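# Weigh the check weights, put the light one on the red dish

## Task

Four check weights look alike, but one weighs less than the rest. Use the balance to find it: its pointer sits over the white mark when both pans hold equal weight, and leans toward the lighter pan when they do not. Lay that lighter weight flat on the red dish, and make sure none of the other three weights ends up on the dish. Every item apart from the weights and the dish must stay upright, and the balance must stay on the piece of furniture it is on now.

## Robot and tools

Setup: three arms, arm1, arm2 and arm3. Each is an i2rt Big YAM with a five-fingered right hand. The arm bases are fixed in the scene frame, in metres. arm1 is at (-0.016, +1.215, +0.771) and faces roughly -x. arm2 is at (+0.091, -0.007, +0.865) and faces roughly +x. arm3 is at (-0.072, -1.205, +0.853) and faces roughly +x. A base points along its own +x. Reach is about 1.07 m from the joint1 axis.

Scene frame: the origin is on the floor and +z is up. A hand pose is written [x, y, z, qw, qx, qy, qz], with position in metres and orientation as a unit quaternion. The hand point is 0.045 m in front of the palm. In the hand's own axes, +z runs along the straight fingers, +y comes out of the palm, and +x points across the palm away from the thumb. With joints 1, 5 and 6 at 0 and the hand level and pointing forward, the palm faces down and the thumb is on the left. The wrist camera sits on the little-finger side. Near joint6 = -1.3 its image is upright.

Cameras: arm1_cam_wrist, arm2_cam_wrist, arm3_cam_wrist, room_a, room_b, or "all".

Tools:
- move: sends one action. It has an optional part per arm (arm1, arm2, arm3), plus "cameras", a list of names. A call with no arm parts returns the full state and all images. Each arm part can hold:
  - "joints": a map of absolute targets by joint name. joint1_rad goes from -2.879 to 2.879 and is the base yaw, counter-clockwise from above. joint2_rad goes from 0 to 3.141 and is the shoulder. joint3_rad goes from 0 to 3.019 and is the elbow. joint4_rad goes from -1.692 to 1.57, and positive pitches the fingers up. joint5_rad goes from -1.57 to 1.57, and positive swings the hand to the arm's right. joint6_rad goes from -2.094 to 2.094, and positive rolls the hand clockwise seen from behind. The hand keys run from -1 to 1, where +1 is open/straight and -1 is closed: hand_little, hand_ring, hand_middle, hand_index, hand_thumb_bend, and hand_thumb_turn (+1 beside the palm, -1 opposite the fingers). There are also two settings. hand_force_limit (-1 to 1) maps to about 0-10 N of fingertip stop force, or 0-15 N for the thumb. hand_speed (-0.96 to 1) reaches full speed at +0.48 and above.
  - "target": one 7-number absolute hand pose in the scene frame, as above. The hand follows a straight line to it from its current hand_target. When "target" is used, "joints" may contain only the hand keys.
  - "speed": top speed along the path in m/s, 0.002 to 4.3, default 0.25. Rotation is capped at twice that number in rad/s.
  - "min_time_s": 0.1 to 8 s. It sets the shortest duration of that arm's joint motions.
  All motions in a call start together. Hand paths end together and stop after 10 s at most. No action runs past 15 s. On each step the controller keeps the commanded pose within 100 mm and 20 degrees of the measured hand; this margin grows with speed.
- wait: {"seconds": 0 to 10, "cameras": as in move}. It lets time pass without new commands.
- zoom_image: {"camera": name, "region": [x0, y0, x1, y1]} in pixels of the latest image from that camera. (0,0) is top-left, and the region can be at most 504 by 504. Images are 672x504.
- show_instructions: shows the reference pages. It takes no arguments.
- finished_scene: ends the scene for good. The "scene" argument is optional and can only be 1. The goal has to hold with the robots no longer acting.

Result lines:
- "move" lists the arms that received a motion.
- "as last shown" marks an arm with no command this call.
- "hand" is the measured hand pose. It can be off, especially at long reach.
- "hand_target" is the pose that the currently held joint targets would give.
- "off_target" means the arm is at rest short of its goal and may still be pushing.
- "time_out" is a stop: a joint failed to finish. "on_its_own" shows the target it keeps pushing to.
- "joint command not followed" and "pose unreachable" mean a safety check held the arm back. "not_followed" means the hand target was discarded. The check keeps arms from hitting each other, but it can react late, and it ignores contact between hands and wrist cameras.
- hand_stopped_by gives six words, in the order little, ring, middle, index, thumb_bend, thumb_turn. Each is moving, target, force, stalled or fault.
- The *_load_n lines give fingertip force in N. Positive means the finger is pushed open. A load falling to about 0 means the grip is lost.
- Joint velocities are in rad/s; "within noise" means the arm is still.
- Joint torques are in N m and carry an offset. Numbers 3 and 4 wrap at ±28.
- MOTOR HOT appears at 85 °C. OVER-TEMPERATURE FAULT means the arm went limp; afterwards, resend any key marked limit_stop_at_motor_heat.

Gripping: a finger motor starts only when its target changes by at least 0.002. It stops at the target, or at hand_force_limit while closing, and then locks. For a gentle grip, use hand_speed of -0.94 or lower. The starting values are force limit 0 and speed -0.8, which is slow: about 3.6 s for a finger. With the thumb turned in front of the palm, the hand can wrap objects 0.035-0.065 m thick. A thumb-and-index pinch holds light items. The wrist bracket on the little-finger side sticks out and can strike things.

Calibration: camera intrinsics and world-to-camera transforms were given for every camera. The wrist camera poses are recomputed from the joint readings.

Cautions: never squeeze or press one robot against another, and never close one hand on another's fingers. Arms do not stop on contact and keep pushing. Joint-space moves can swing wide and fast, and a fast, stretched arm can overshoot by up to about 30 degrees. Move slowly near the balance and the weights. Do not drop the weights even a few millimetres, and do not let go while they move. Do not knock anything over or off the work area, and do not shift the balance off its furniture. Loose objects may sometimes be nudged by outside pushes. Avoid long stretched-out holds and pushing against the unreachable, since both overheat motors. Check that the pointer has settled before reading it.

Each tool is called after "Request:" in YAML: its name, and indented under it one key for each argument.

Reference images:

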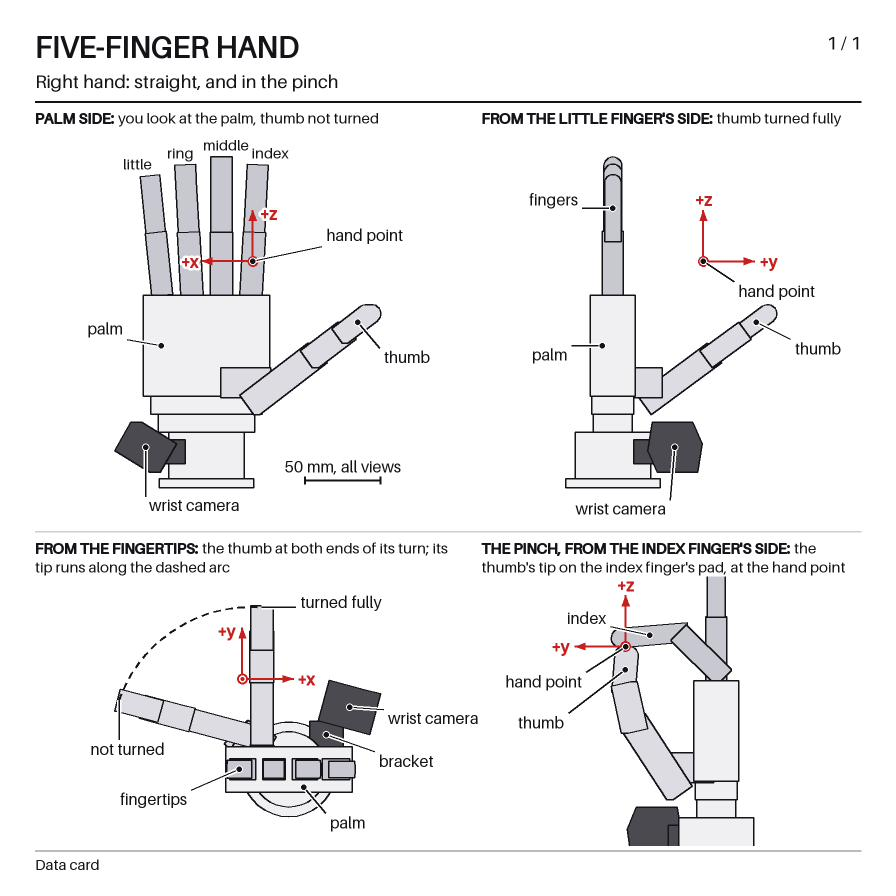

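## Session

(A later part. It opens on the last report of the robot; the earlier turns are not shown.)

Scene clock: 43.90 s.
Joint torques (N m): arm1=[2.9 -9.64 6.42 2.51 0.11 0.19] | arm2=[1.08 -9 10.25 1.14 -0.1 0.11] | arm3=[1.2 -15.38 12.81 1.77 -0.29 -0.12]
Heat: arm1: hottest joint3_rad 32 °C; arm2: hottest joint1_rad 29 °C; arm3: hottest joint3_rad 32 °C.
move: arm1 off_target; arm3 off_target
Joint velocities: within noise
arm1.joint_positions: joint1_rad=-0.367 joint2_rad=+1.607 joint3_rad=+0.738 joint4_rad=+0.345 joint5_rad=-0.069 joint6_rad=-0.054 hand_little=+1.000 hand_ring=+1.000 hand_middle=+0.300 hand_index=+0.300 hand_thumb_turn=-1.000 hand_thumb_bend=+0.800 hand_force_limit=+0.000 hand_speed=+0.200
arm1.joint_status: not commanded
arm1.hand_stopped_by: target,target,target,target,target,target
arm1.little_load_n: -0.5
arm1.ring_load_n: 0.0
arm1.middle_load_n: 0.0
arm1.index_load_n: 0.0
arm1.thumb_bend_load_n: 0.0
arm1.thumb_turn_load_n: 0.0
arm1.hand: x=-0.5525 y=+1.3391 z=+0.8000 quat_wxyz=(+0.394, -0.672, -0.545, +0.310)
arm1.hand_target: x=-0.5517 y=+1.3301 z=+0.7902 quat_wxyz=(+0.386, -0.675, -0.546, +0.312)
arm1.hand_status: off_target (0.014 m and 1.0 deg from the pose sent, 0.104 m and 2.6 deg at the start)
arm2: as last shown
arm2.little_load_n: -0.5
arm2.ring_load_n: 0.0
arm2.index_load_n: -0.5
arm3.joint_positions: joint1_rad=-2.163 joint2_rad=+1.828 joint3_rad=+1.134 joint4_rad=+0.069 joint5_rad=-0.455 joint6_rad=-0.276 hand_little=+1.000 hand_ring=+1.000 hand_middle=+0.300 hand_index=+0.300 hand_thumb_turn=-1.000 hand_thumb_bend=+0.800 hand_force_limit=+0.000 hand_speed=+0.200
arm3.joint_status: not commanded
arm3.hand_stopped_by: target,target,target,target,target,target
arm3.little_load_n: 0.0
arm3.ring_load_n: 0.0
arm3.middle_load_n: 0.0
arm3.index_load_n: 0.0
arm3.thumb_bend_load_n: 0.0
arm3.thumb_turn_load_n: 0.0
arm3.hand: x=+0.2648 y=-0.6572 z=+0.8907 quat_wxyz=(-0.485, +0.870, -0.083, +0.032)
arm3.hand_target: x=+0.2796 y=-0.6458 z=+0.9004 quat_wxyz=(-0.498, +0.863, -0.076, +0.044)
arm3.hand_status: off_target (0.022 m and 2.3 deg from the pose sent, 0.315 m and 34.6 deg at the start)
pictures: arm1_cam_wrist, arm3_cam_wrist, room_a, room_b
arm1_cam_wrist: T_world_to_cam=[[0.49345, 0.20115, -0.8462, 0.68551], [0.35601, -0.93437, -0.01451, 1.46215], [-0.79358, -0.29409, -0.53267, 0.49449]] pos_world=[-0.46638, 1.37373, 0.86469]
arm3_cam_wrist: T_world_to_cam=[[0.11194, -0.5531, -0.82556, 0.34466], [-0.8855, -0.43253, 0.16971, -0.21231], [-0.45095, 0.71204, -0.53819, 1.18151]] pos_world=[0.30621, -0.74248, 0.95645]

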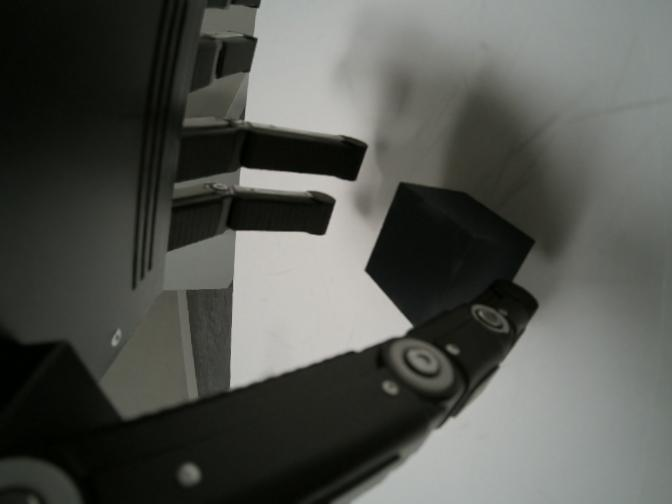

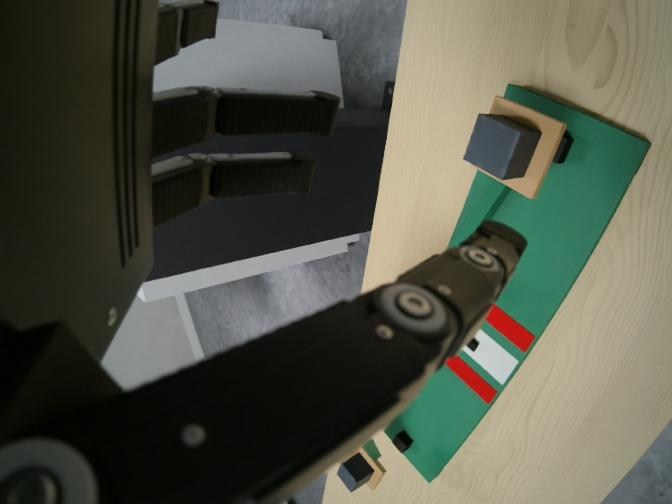

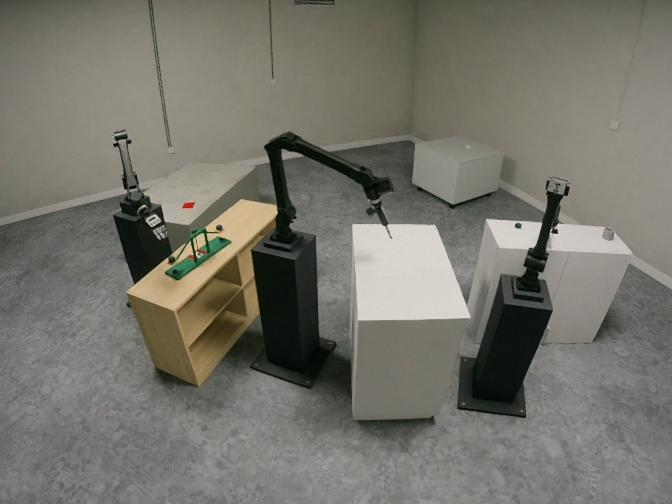

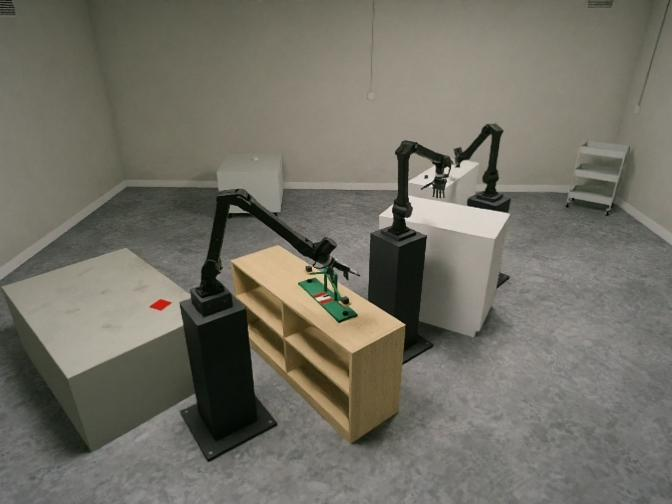

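Request:
move:
  arm1: {"target": [-0.543, 1.327, 0.777, 0.3856, -0.6747, -0.5464, 0.3123], "speed": 0.1}
  arm3: {"target": [0.274, -0.592, 0.794, 0.5108, -0.8586, 0.0375, -0.0223], "speed": 0.2}
  cameras: ["arm1_cam_wrist", "arm3_cam_wrist", "room_b"]

Scene clock: 51.40 s.
Joint torques (N m): arm1=[3.08 -9.29 5.96 2.41 0.06 0.19] | arm2=[1.14 -9.11 10.29 1.14 -0.11 0.11] | arm3=[2.14 -18.2 10.99 1.76 -0.28 -0.12]
Heat: arm1: hottest joint3_rad 32 °C; arm2: hottest joint1_rad 29 °C; arm3: hottest joint3_rad 33 °C.
move: arm1 off_target; arm3 off_target
Joint velocities: within noise
arm1.joint_positions: joint1_rad=-0.367 joint2_rad=+1.618 joint3_rad=+0.705 joint4_rad=+0.394 joint5_rad=-0.068 joint6_rad=-0.054 hand_little=+1.000 hand_ring=+1.000 hand_middle=+0.300 hand_index=+0.300 hand_thumb_turn=-1.000 hand_thumb_bend=+0.800 hand_force_limit=+0.000 hand_speed=+0.200
arm1.joint_status: not commanded
arm1.hand_stopped_by: target,target,target,target,target,target
arm1.little_load_n: 0.0
arm1.ring_load_n: 0.0
arm1.middle_load_n: 0.0
arm1.index_load_n: 0.5
arm1.thumb_bend_load_n: 0.0
arm1.thumb_turn_load_n: 0.0
arm1.hand: x=-0.5449 y=+1.3366 z=+0.7895 quat_wxyz=(+0.396, -0.671, -0.544, +0.311)
arm1.hand_target: x=-0.5426 y=+1.3270 z=+0.7774 quat_wxyz=(+0.386, -0.675, -0.547, +0.312)
arm1.hand_status: off_target (0.016 m and 1.3 deg from the pose sent, 0.028 m and 1.0 deg at the start)
arm2: as last shown
arm2.little_load_n: 0.0
arm2.middle_load_n: -0.5
arm2.index_load_n: 0.0
arm3.joint_positions: joint1_rad=-2.124 joint2_rad=+2.118 joint3_rad=+1.241 joint4_rad=+0.268 joint5_rad=-0.496 joint6_rad=-0.287 hand_little=+1.000 hand_ring=+1.000 hand_middle=+0.300 hand_index=+0.300 hand_thumb_turn=-1.000 hand_thumb_bend=+0.800 hand_force_limit=+0.000 hand_speed=+0.200
arm3.joint_status: not commanded
arm3.hand_stopped_by: target,target,target,target,target,target
arm3.little_load_n: 0.0
arm3.ring_load_n: 0.0
arm3.middle_load_n: 0.0
arm3.index_load_n: 0.0
arm3.thumb_bend_load_n: 0.0
arm3.thumb_turn_load_n: 0.0
arm3.hand: x=+0.2656 y=-0.6069 z=+0.7849 quat_wxyz=(-0.497, +0.866, -0.049, +0.013)
arm3.hand_target: x=+0.2736 y=-0.5926 z=+0.7944 quat_wxyz=(-0.511, +0.859, -0.038, +0.022)
arm3.hand_status: off_target (0.019 m and 2.5 deg from the pose sent, 0.117 m and 6.2 deg at the start)
arm1_cam_wrist: T_world_to_cam=[[0.48921, 0.20263, -0.8483, 0.67075], [0.35596, -0.93433, -0.0179, 1.45948], [-0.79622, -0.2932, -0.52922, 0.48878]] pos_world=[-0.45848, 1.37103, 0.8538]
arm3_cam_wrist: T_world_to_cam=[[0.15421, -0.52124, -0.83936, 0.304], [-0.84928, -0.50407, 0.15699, -0.21487], [-0.50493, 0.68864, -0.52041, 1.07525]] pos_world=[0.31356, -0.69031, 0.84847]

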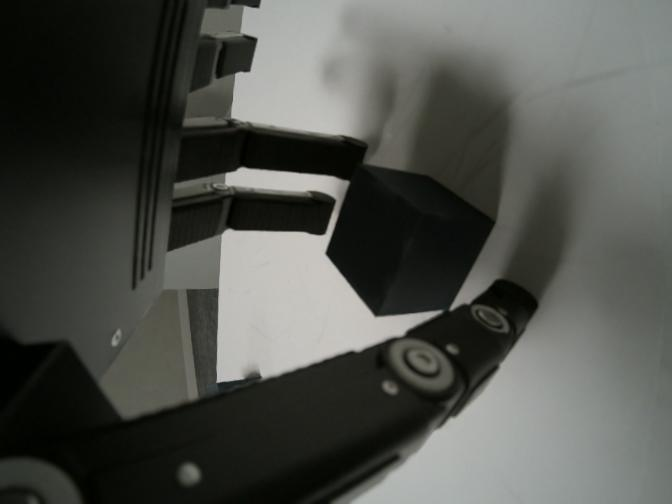

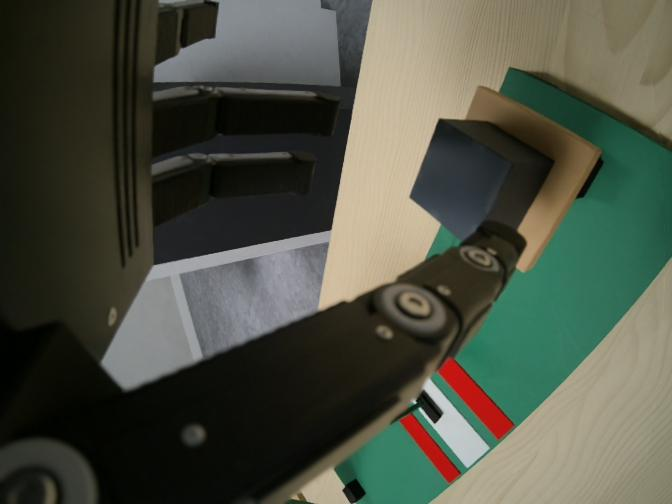

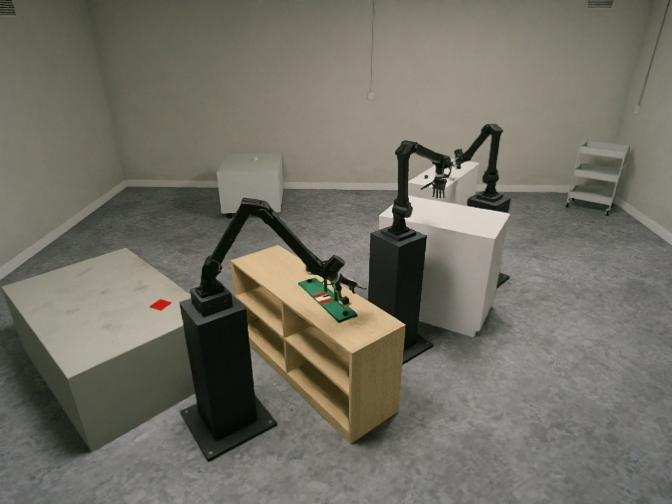

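Request:
move:
  arm1: {"target": [-0.5434, 1.325, 0.772, 0.3856, -0.6747, -0.5464, 0.3123], "speed": 0.05, "joints": {"hand_thumb_bend": 0.55, "hand_speed": -0.3}}
  arm3: {"target": [0.2714, -0.5928, 0.756, 0.5108, -0.8586, 0.0375, -0.0223], "speed": 0.08, "joints": {"hand_thumb_bend": 0.68, "hand_speed": -0.3}}
  cameras: ["arm1_cam_wrist", "arm3_cam_wrist"]

Scene clock: 57.17 s.
Joint torques (N m): arm1=[2.73 -9.29 5.85 2.37 0.07 0.22] | arm2=[1.03 -9.05 10.28 1.13 -0.1 0.11] | arm3=[2.32 -17.96 10.22 1.8 -0.21 -0.1]
Heat: arm1: hottest joint3_rad 32 °C; arm2: hottest joint1_rad 28 °C; arm3: hottest joint2_rad 32 °C.
move: arm1 off_target; arm3 off_target
Joint velocities: within noise
arm1.joint_positions: joint1_rad=-0.362 joint2_rad=+1.631 joint3_rad=+0.702 joint4_rad=+0.411 joint5_rad=-0.064 joint6_rad=-0.053 hand_little=+1.000 hand_ring=+1.000 hand_middle=+0.300 hand_index=+0.300 hand_thumb_turn=-1.000 hand_thumb_bend=+0.550 hand_force_limit=+0.000 hand_speed=-0.300
arm1.joint_status: all done
arm1.hand_stopped_by: target,target,target,target,target,target
arm1.little_load_n: 0.0
arm1.ring_load_n: 0.0
arm1.middle_load_n: 0.0
arm1.index_load_n: 0.0
arm1.thumb_bend_load_n: 0.0
arm1.thumb_turn_load_n: 0.0
arm1.hand: x=-0.5456 y=+1.3348 z=+0.7849 quat_wxyz=(+0.396, -0.671, -0.544, +0.311)
arm1.hand_target: x=-0.5429 y=+1.3251 z=+0.7722 quat_wxyz=(+0.385, -0.675, -0.547, +0.312)
arm1.hand_status: off_target (0.016 m and 1.3 deg from the pose sent, 0.021 m and 1.3 deg at the start)
arm2: as last shown
arm2.little_load_n: -0.5
arm2.middle_load_n: 0.0
arm3.joint_positions: joint1_rad=-2.124 joint2_rad=+2.188 joint3_rad=+1.242 joint4_rad=+0.344 joint5_rad=-0.496 joint6_rad=-0.287 hand_little=+1.000 hand_ring=+1.000 hand_middle=+0.300 hand_index=+0.300 hand_thumb_turn=-1.000 hand_thumb_bend=+0.680 hand_force_limit=+0.000 hand_speed=-0.300
arm3.joint_status: all done
arm3.hand_stopped_by: target,target,target,target,target,target
arm3.little_load_n: 0.0
arm3.ring_load_n: 0.0
arm3.middle_load_n: 0.0
arm3.index_load_n: 0.0
arm3.thumb_bend_load_n: 0.0
arm3.thumb_turn_load_n: 0.0
arm3.hand: x=+0.2654 y=-0.6073 z=+0.7507 quat_wxyz=(-0.499, +0.865, -0.049, +0.014)
arm3.hand_target: x=+0.2710 y=-0.5932 z=+0.7564 quat_wxyz=(-0.511, +0.859, -0.038, +0.022)
arm3.hand_status: off_target (0.017 m and 2.2 deg from the pose sent, 0.033 m and 2.5 deg at the start)
arm1_cam_wrist: T_world_to_cam=[[0.48855, 0.20378, -0.84841, 0.66581], [0.35611, -0.93424, -0.01934, 1.4591], [-0.79656, -0.29268, -0.52899, 0.48433]] pos_world=[-0.45908, 1.36923, 0.8493]
arm3_cam_wrist: T_world_to_cam=[[0.15723, -0.51752, -0.8411, 0.27788], [-0.84982, -0.50477, 0.15172, -0.20627], [-0.50308, 0.69093, -0.51916, 1.05756]] pos_world=[0.31306, -0.69101, 0.81407]

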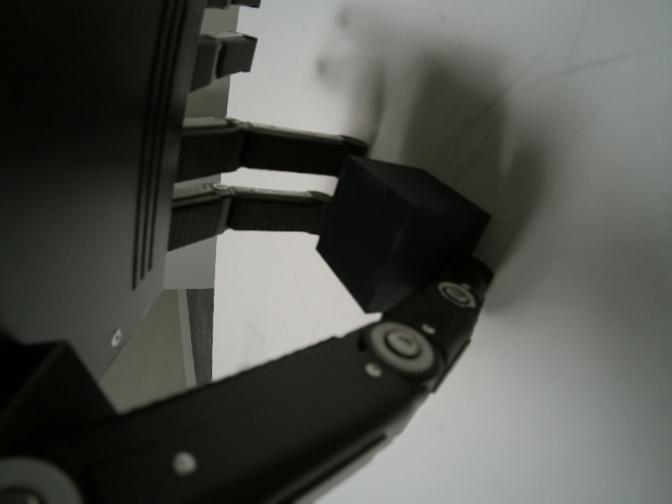

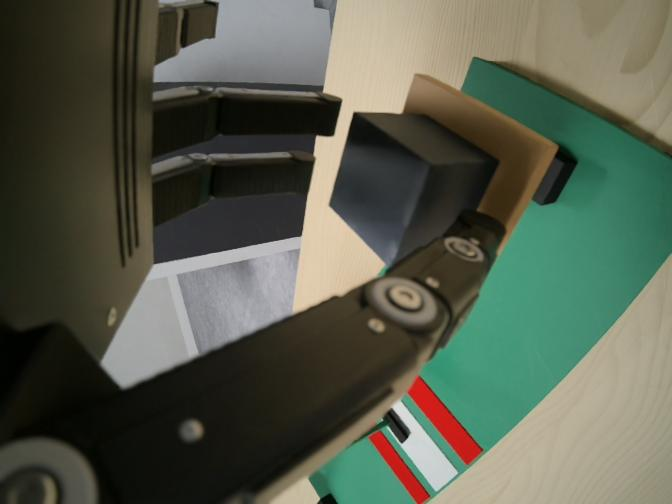

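Request:
move:
  arm1: {"joints": {"hand_index": -0.35, "hand_middle": -0.35, "hand_speed": -0.94, "hand_force_limit": -0.3}}
  arm3: {"joints": {"hand_thumb_bend": 0.55, "hand_index": -0.35, "hand_middle": -0.35, "hand_speed": -0.94, "hand_force_limit": -0.3}}
  cameras: ["arm1_cam_wrist", "arm3_cam_wrist"]

Scene clock: 60.53 s.
Joint torques (N m): arm1=[2.84 -8.94 5.89 2.44 0.06 0.21] | arm2=[1.2 -9.05 10.29 1.07 -0.1 0.11] | arm3=[2.14 -18.02 10.28 1.84 -0.21 -0.1]
Heat: arm1: hottest joint3_rad 32 °C; arm2: hottest joint1_rad 28 °C; arm3: hottest joint2_rad 32 °C.
move: arm1 off_target; arm3 off_target
Joint velocities: within noise
arm1.joint_positions: joint1_rad=-0.361 joint2_rad=+1.631 joint3_rad=+0.702 joint4_rad=+0.413 joint5_rad=-0.063 joint6_rad=-0.052 hand_little=+1.000 hand_ring=+1.000 hand_middle=-0.054 hand_index=-0.094 hand_thumb_turn=-1.000 hand_thumb_bend=+0.551 hand_force_limit=-0.300 hand_speed=-0.940
arm1.joint_status: hand_middle off_target (ended at -0.054, target -0.350); hand_index off_target (ended at -0.094, target -0.350); the others done
arm1.hand_stopped_by: target,target,force,force,target,target
arm1.little_load_n: 0.0
arm1.ring_load_n: 0.0
arm1.middle_load_n: 2.0
arm1.index_load_n: 3.5
arm1.thumb_bend_load_n: 3.5
arm1.thumb_turn_load_n: 0.0
arm1.hand: x=-0.5461 y=+1.3346 z=+0.7852 quat_wxyz=(+0.397, -0.670, -0.544, +0.312)
arm1.hand_target: x=-0.5429 y=+1.3250 z=+0.7723 quat_wxyz=(+0.386, -0.675, -0.547, +0.312)
arm1.hand_status: not commanded
arm2: as last shown
arm2.little_load_n: 0.0
arm3.joint_positions: joint1_rad=-2.124 joint2_rad=+2.188 joint3_rad=+1.242 joint4_rad=+0.344 joint5_rad=-0.496 joint6_rad=-0.287 hand_little=+1.000 hand_ring=+1.000 hand_middle=-0.065 hand_index=-0.099 hand_thumb_turn=-1.000 hand_thumb_bend=+0.553 hand_force_limit=-0.300 hand_speed=-0.940
arm3.joint_status: hand_middle off_target (ended at -0.065, target -0.350); hand_index off_target (ended at -0.099, target -0.350); the others done
arm3.hand_stopped_by: target,target,force,force,target,target
arm3.little_load_n: 0.0
arm3.ring_load_n: 0.0
arm3.middle_load_n: 2.5
arm3.index_load_n: 3.5
arm3.thumb_bend_load_n: 6.0
arm3.thumb_turn_load_n: 0.0
arm3.hand: x=+0.2654 y=-0.6073 z=+0.7507 quat_wxyz=(-0.499, +0.865, -0.049, +0.014)
arm3.hand_target: x=+0.2710 y=-0.5932 z=+0.7564 quat_wxyz=(-0.511, +0.859, -0.038, +0.022)
arm3.hand_status: not commanded
arm1_cam_wrist: T_world_to_cam=[[0.48682, 0.2039, -0.84937, 0.66601], [0.35614, -0.93421, -0.02014, 1.45962], [-0.7976, -0.29269, -0.52742, 0.48218]] pos_world=[-0.45948, 1.36893, 0.8494]
arm3_cam_wrist: T_world_to_cam=[[0.15723, -0.51752, -0.8411, 0.27788], [-0.84982, -0.50477, 0.15172, -0.20627], [-0.50308, 0.69093, -0.51916, 1.05756]] pos_world=[0.31306, -0.69101, 0.81407]

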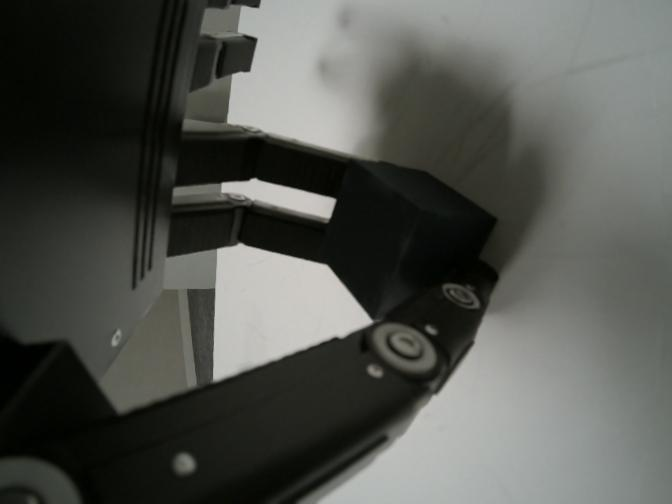

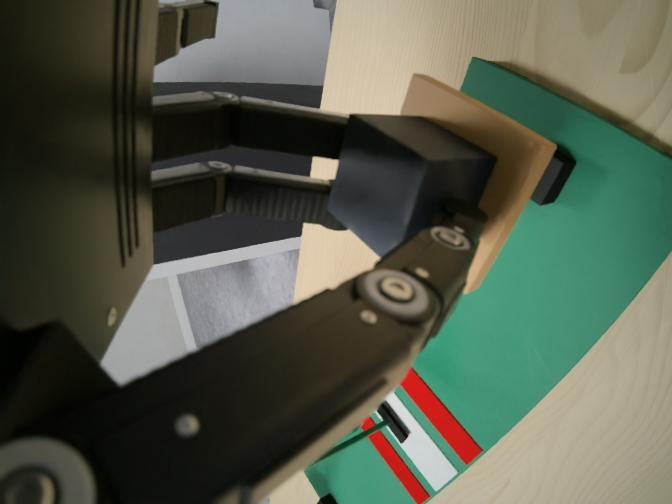

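Request:
move:
  arm1: {"target": [-0.5, 1.31, 0.93, 0.3856, -0.6747, -0.5464, 0.3123], "speed": 0.15}
  arm3: {"target": [0.2714, -0.5928, 0.85, 0.5108, -0.8586, 0.0375, -0.0223], "speed": 0.06}
  cameras: ["arm1_cam_wrist", "arm3_cam_wrist", "room_b", "room_a"]

Request:
zoom_image:
  camera: "room_b"
  region: [280, 240, 400, 340]

Scene clock: 64.90 s.
Joint torques (N m): arm1=[2.9 -8.23 12.74 1.81 0.03 0.22] | arm2=[1.03 -9.23 10.29 1.11 -0.09 0.12] | arm3=[2.26 -19.9 11.64 1.17 -0.34 -0.01]
Heat: arm1: hottest joint3_rad 32 °C; arm2: hottest joint1_rad 28 °C; arm3: hottest joint2_rad 32 °C.
move: arm1 off_target; arm3 off_target
Joint velocities: within noise
arm1.joint_positions: joint1_rad=-0.356 joint2_rad=+1.207 joint3_rad=+0.704 joint4_rad=-0.100 joint5_rad=-0.058 joint6_rad=-0.051 hand_little=+1.000 hand_ring=+1.000 hand_middle=-0.054 hand_index=-0.094 hand_thumb_turn=-1.000 hand_thumb_bend=+0.551 hand_force_limit=-0.300 hand_speed=-0.940
arm1.joint_status: not commanded
arm1.hand_stopped_by: target,target,force,force,target,target
arm1.little_load_n: 0.0
arm1.ring_load_n: -0.5
arm1.middle_load_n: 2.0
arm1.index_load_n: 2.5
arm1.thumb_bend_load_n: 4.0
arm1.thumb_turn_load_n: 0.0
arm1.hand: x=-0.4767 y=+1.3117 z=+0.8942 quat_wxyz=(+0.366, -0.687, -0.557, +0.290)
arm1.hand_target: x=-0.4979 y=+1.3095 z=+0.9304 quat_wxyz=(+0.385, -0.675, -0.546, +0.313)
arm1.hand_status: off_target (0.043 m and 3.9 deg from the pose sent, 0.154 m and 1.4 deg at the start)
arm2: as last shown
arm3.joint_positions: joint1_rad=-2.124 joint2_rad=+2.037 joint3_rad=+1.242 joint4_rad=+0.177 joint5_rad=-0.493 joint6_rad=-0.296 hand_little=+1.000 hand_ring=+1.000 hand_middle=-0.065 hand_index=-0.099 hand_thumb_turn=-1.000 hand_thumb_bend=+0.553 hand_force_limit=-0.300 hand_speed=-0.940
arm3.joint_status: not commanded
arm3.hand_stopped_by: target,target,force,force,target,target
arm3.little_load_n: 0.0
arm3.ring_load_n: 0.0
arm3.middle_load_n: 2.5
arm3.index_load_n: 3.0
arm3.thumb_bend_load_n: 6.0
arm3.thumb_turn_load_n: -0.5
arm3.hand: x=+0.2649 y=-0.6094 z=+0.8234 quat_wxyz=(-0.493, +0.869, -0.048, +0.014)
arm3.hand_target: x=+0.2709 y=-0.5935 z=+0.8504 quat_wxyz=(-0.511, +0.859, -0.037, +0.022)
arm3.hand_status: off_target (0.032 m and 2.8 deg from the pose sent, 0.101 m and 2.2 deg at the start)
pictures: arm1_cam_wrist, arm3_cam_wrist, room_a, room_b
arm1_cam_wrist: T_world_to_cam=[[0.55657, 0.18553, -0.80982, 0.7515], [0.35698, -0.93358, 0.03146, 1.36916], [-0.7502, -0.3066, -0.58583, 0.6814]] pos_world=[-0.39585, 1.34772, 0.96469]
arm3_cam_wrist: T_world_to_cam=[[0.15728, -0.52907, -0.83387, 0.32495], [-0.84894, -0.50384, 0.15955, -0.22491], [-0.50455, 0.68281, -0.52839, 1.09958]] pos_world=[0.31276, -0.6922, 0.88786]

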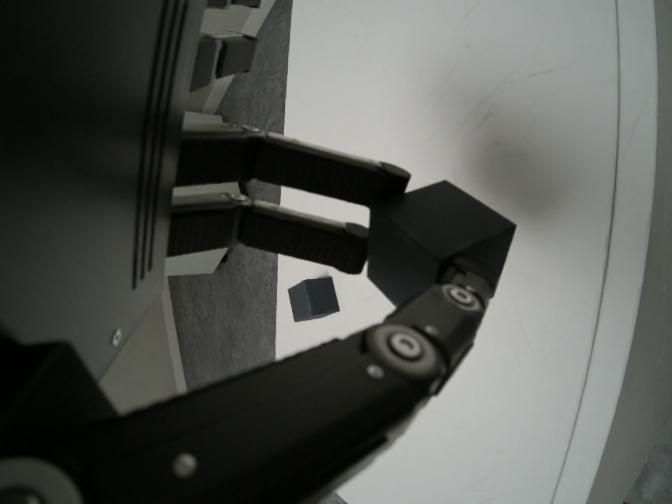

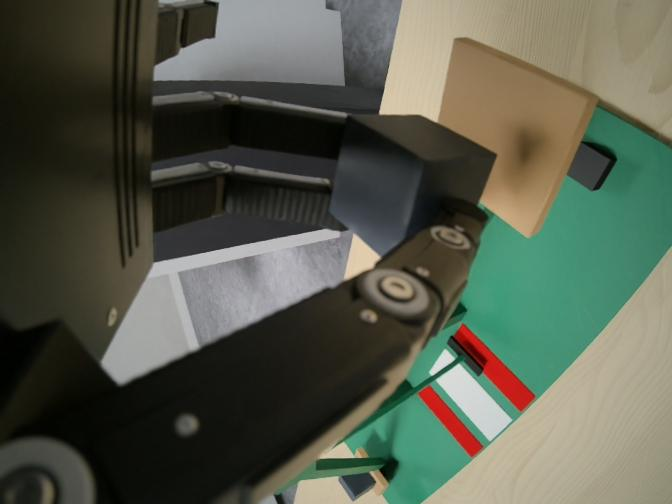

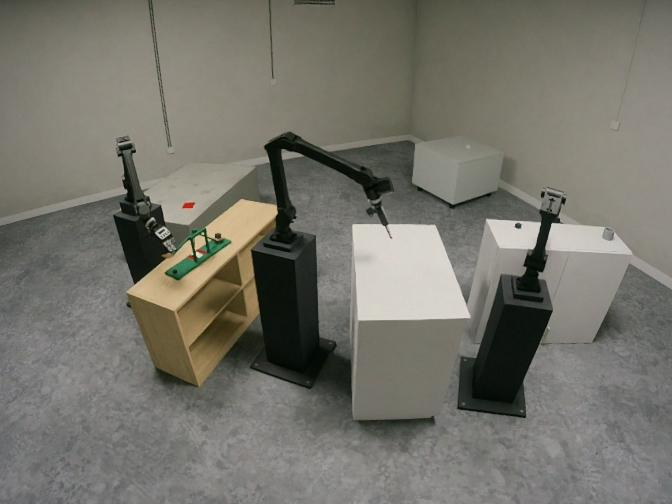

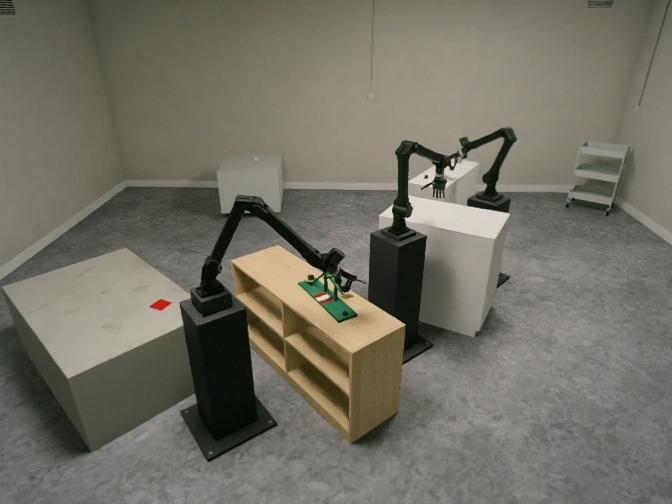

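Scaled by 4.200 from the camera's image (finer frame: 960x720).

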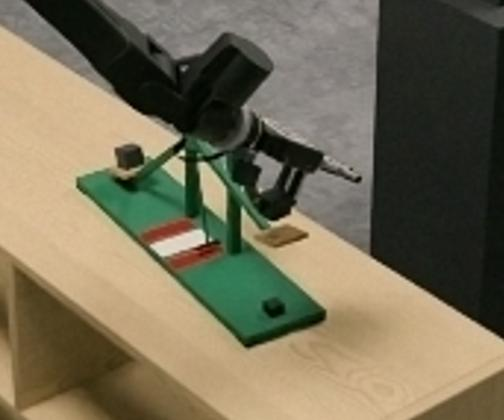

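Request:
move:
  arm1: {"joints": {"joint1_rad": 1.42}, "min_time_s": 3}
  arm3: {"target": [0.425, -0.60, 0.83, 0.5108, -0.8586, 0.0375, -0.0223], "speed": 0.12}
  cameras: ["arm1_cam_wrist", "arm3_cam_wrist", "room_b", "room_a"]

Request:
zoom_image:
  camera: "room_b"
  region: [280, 220, 440, 360]

Scene clock: 73.57 s.
Joint torques (N m): arm1=[2.08 -7.88 12.75 1.84 0 0.2] | arm2=[1.08 -9.05 10.3 1.17 -0.09 0.12] | arm3=[1.9 -20.95 14.38 1.09 -0.46 -0.09]
Heat: arm1: hottest joint3_rad 34 °C; arm2: hottest joint1_rad 28 °C; arm3: hottest joint2_rad 33 °C.
move: arm1 done; arm3 off_target
Joint velocities: within noise
arm1.joint_positions: joint1_rad=+1.417 joint2_rad=+1.207 joint3_rad=+0.704 joint4_rad=-0.100 joint5_rad=-0.058 joint6_rad=-0.049 hand_little=+1.000 hand_ring=+1.000 hand_middle=-0.054 hand_index=-0.094 hand_thumb_turn=-1.000 hand_thumb_bend=+0.551 hand_force_limit=-0.300 hand_speed=-0.940
arm1.joint_status: all done
arm1.hand_stopped_by: target,target,force,force,target,target
arm1.little_load_n: 0.0
arm1.ring_load_n: 0.0
arm1.middle_load_n: 1.5
arm1.index_load_n: 2.5
arm1.thumb_bend_load_n: 4.0
arm1.thumb_turn_load_n: 0.5
arm1.hand: x=-0.0186 y=+0.7434 z=+0.8932 quat_wxyz=(+0.007, -0.003, -0.885, +0.466)
arm1.hand_target: x=-0.0180 y=+0.7230 z=+0.9293 quat_wxyz=(+0.005, -0.008, -0.869, +0.495)
arm1.hand_status: not commanded
arm2: as last shown
arm2.thumb_turn_load_n: -0.5
arm3.joint_positions: joint1_rad=-2.301 joint2_rad=+2.246 joint3_rad=+1.608 joint4_rad=-0.040 joint5_rad=-0.642 joint6_rad=-0.412 hand_little=+1.000 hand_ring=+1.000 hand_middle=-0.065 hand_index=-0.099 hand_thumb_turn=-1.000 hand_thumb_bend=+0.553 hand_force_limit=-0.300 hand_speed=-0.940
arm3.joint_status: not commanded
arm3.hand_stopped_by: target,target,force,force,target,target
arm3.little_load_n: 0.0
arm3.ring_load_n: 0.0
arm3.middle_load_n: 3.0
arm3.index_load_n: 3.0
arm3.thumb_bend_load_n: 6.0
arm3.thumb_turn_load_n: -0.5
arm3.hand: x=+0.4098 y=-0.6144 z=+0.8125 quat_wxyz=(-0.498, +0.866, -0.049, +0.010)
arm3.hand_target: x=+0.4240 y=-0.6010 z=+0.8305 quat_wxyz=(-0.511, +0.858, -0.038, +0.023)
arm3.hand_status: off_target (0.027 m and 2.6 deg from the pose sent, 0.161 m and 2.8 deg at the start)
pictures: arm1_cam_wrist, arm3_cam_wrist, room_a, room_b
arm1_cam_wrist: T_world_to_cam=[[-0.29346, 0.51057, -0.80821, 0.3422], [0.84411, 0.53523, 0.03162, -0.4079], [0.44872, -0.67294, -0.58805, 1.14686]] pos_world=[-0.06989, 0.81537, 0.96388]
arm3_cam_wrist: T_world_to_cam=[[0.15272, -0.51987, -0.84048, 0.30333], [-0.8473, -0.50663, 0.15941, -0.10494], [-0.50869, 0.68779, -0.51786, 1.16653]] pos_world=[0.45816, -0.69781, 0.87577]

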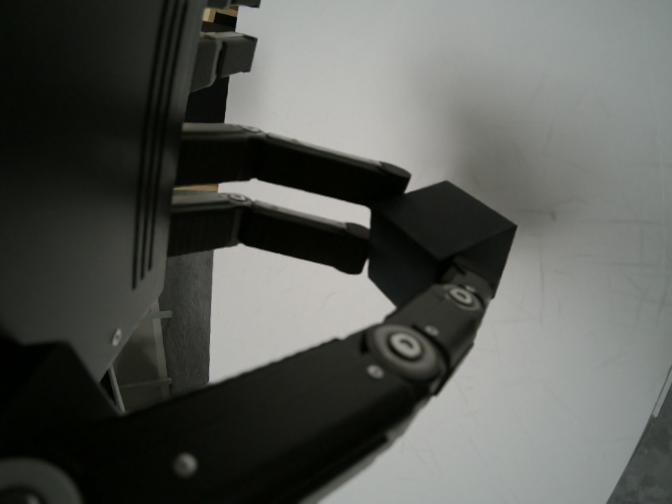

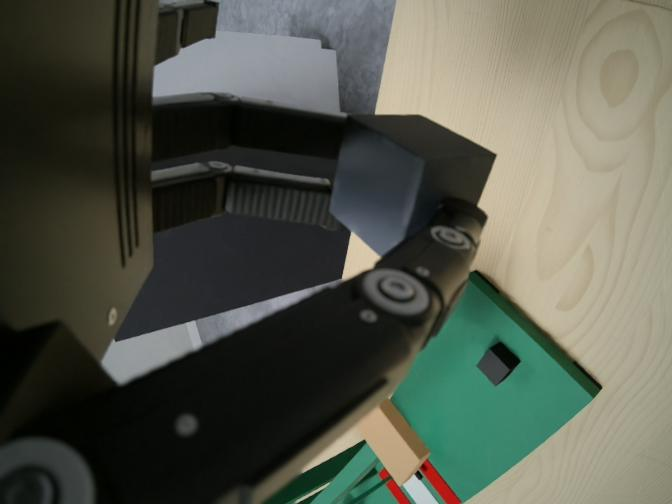

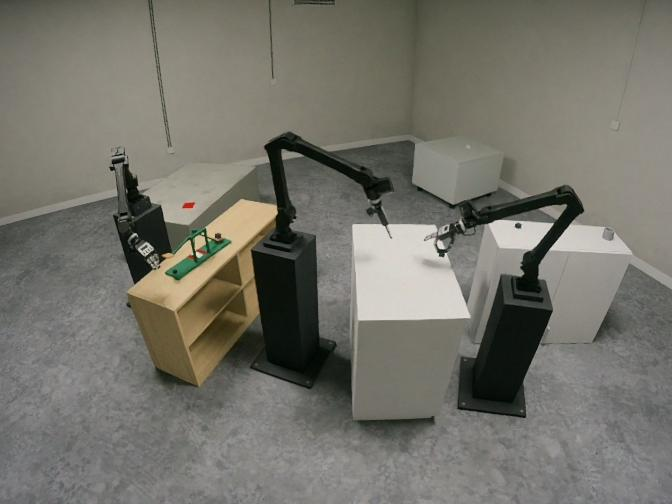

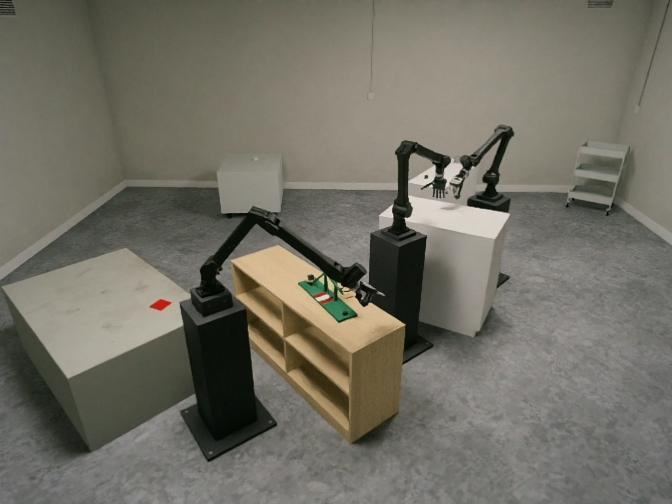

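Scaled by 3.150 from the camera's image (finer frame: 960x720).

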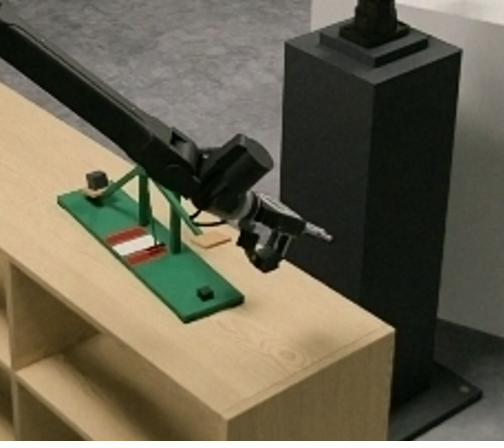

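Request:
move:
  arm1: {"target": [0.013, 0.585, 0.88, 0.0, 0.0, 0.8572, -0.5151], "speed": 0.15}
  arm2: {"joints": {"joint1_rad": -0.9, "hand_thumb_turn": -1, "hand_thumb_bend": 0.8, "hand_index": 0.3, "hand_middle": 0.3, "hand_speed": 0.2}, "min_time_s": 1.5}
  arm3: {"target": [0.425, -0.60, 0.687, 0.5108, -0.8586, 0.0375, -0.0223], "speed": 0.12}
  cameras: ["arm1_cam_wrist", "arm3_cam_wrist", "room_b", "room_a"]

Request:
zoom_image:
  camera: "room_b"
  region: [300, 220, 440, 360]

Request:
zoom_image:
  camera: "room_b"
  region: [400, 130, 520, 250]

Scene clock: 78.73 s.
Joint torques (N m): arm1=[2.84 -11.4 11.89 2.63 0.09 0.26] | arm2=[1.73 -8.82 10.24 1.11 -0.08 0.1] | arm3=[1.9 -22.48 12.05 1.96 -0.46 -0.09]
Heat: arm1: hottest joint3_rad 35 °C; arm2: hottest joint3_rad 29 °C; arm3: hottest joint2_rad 34 °C.
move: arm1 off_target; arm2 done; arm3 off_target
Joint velocities: within noise
arm1.joint_positions: joint1_rad=+1.487 joint2_rad=+1.602 joint3_rad=+0.948 joint4_rad=+0.093 joint5_rad=-0.008 joint6_rad=-0.018 hand_little=+1.000 hand_ring=+1.000 hand_middle=-0.054 hand_index=-0.094 hand_thumb_turn=-1.000 hand_thumb_bend=+0.551 hand_force_limit=-0.300 hand_speed=-0.940
arm1.joint_status: not commanded
arm1.hand_stopped_by: target,target,force,force,target,target
arm1.little_load_n: 0.0
arm1.ring_load_n: 0.0
arm1.middle_load_n: 2.0
arm1.index_load_n: 2.0
arm1.thumb_bend_load_n: 4.0
arm1.thumb_turn_load_n: 0.5
arm1.hand: x=+0.0043 y=+0.6149 z=+0.8508 quat_wxyz=(+0.006, +0.003, -0.875, +0.484)
arm1.hand_target: x=+0.0132 y=+0.5879 z=+0.8810 quat_wxyz=(-0.001, +0.000, -0.857, +0.515)
arm1.hand_status: off_target (0.043 m and 4.2 deg from the pose sent, 0.162 m and 6.6 deg at the start)
arm2.joint_positions: joint1_rad=-0.905 joint2_rad=+1.466 joint3_rad=+1.092 joint4_rad=-0.783 joint5_rad=-0.200 joint6_rad=-0.342 hand_little=+1.000 hand_ring=+1.000 hand_middle=+0.300 hand_index=+0.300 hand_thumb_turn=-1.000 hand_thumb_bend=+0.800 hand_force_limit=+0.000 hand_speed=+0.200
arm2.joint_status: all done
arm2.hand_stopped_by: target,target,target,target,target,target
arm2.little_load_n: 0.0
arm2.ring_load_n: 0.0
arm2.middle_load_n: 0.0
arm2.index_load_n: 0.5
arm2.thumb_bend_load_n: 0.0
arm2.thumb_turn_load_n: 0.5
arm2.hand: x=-0.2018 y=+0.3359 z=+0.9758 quat_wxyz=(-0.193, +0.856, +0.462, -0.129)
arm2.hand_target: x=-0.2164 y=+0.3518 z=+1.0027 quat_wxyz=(-0.227, +0.848, +0.459, -0.134)
arm2.hand_status: not commanded
arm3.joint_positions: joint1_rad=-2.301 joint2_rad=+2.504 joint3_rad=+1.649 joint4_rad=+0.150 joint5_rad=-0.642 joint6_rad=-0.413 hand_little=+1.000 hand_ring=+1.000 hand_middle=-0.065 hand_index=-0.099 hand_thumb_turn=-1.000 hand_thumb_bend=+0.553 hand_force_limit=-0.300 hand_speed=-0.940
arm3.joint_status: not commanded
arm3.hand_stopped_by: target,target,force,force,target,target
arm3.little_load_n: 0.0
arm3.ring_load_n: 0.0
arm3.middle_load_n: 3.0
arm3.index_load_n: 3.0
arm3.thumb_bend_load_n: 6.0
arm3.thumb_turn_load_n: -0.5
arm3.hand: x=+0.4051 y=-0.6192 z=+0.6657 quat_wxyz=(-0.489, +0.871, -0.054, +0.002)
arm3.hand_target: x=+0.4237 y=-0.6013 z=+0.6882 quat_wxyz=(-0.511, +0.859, -0.037, +0.022)
arm3.hand_status: off_target (0.035 m and 4.1 deg from the pose sent, 0.127 m and 2.6 deg at the start)
pictures: arm1_cam_wrist, arm3_cam_wrist, room_a, room_b
arm1_cam_wrist: T_world_to_cam=[[-0.30197, 0.47383, -0.82722, 0.41912], [0.83801, 0.54561, 0.00662, -0.34218], [0.45448, -0.69122, -0.56183, 1.0141]] pos_world=[-0.04757, 0.68908, 0.91873]
arm3_cam_wrist: T_world_to_cam=[[0.13627, -0.53518, -0.83367, 0.17086], [-0.84373, -0.50372, 0.18545, -0.1049], [-0.51918, 0.67812, -0.52019, 1.09126]] pos_world=[0.45477, -0.7014, 0.72956]

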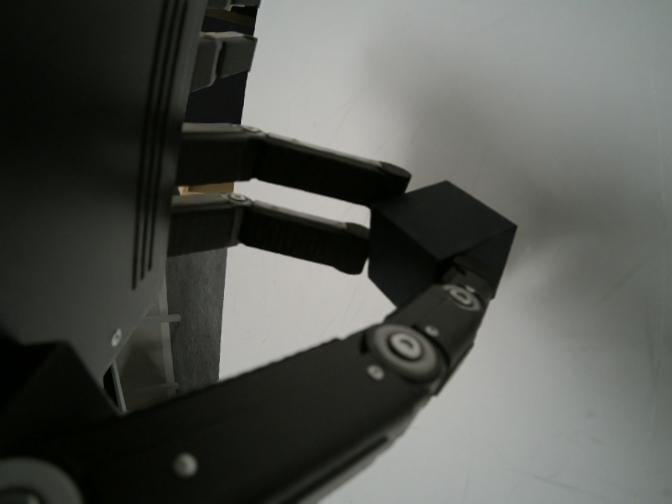

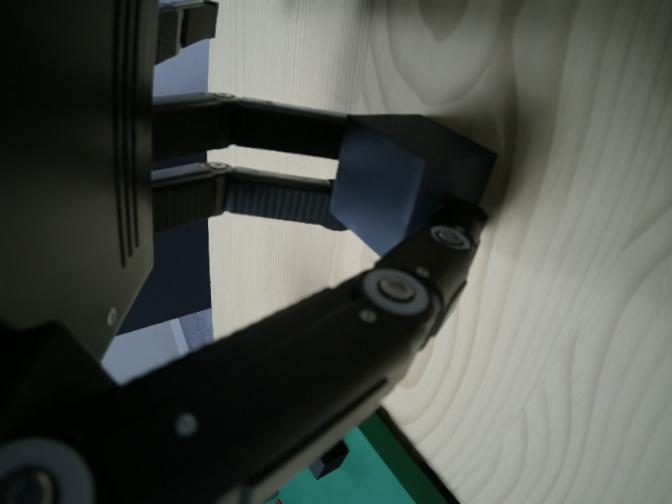

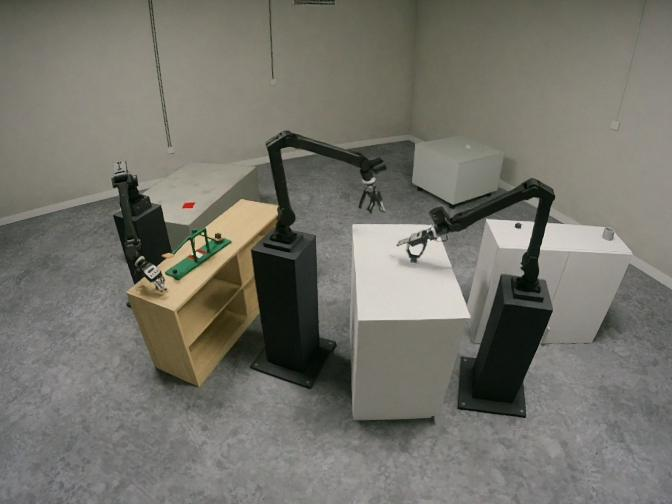

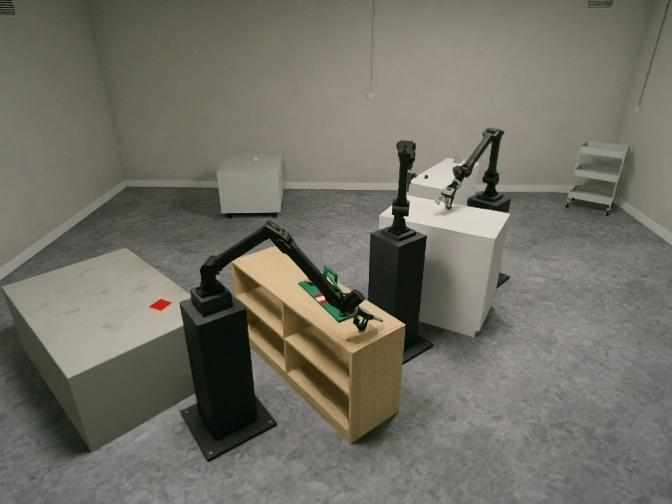

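Scaled by 3.600 from the camera's image (finer frame: 960x720).

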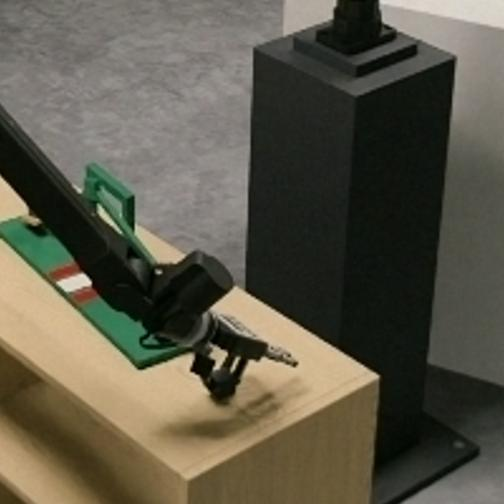

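Scaled by 4.200 from the camera's image (finer frame: 960x720).

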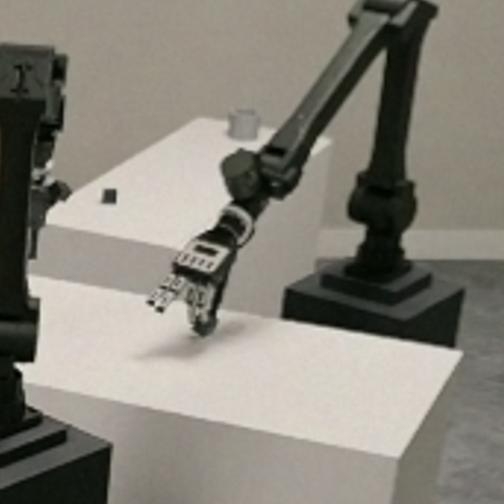

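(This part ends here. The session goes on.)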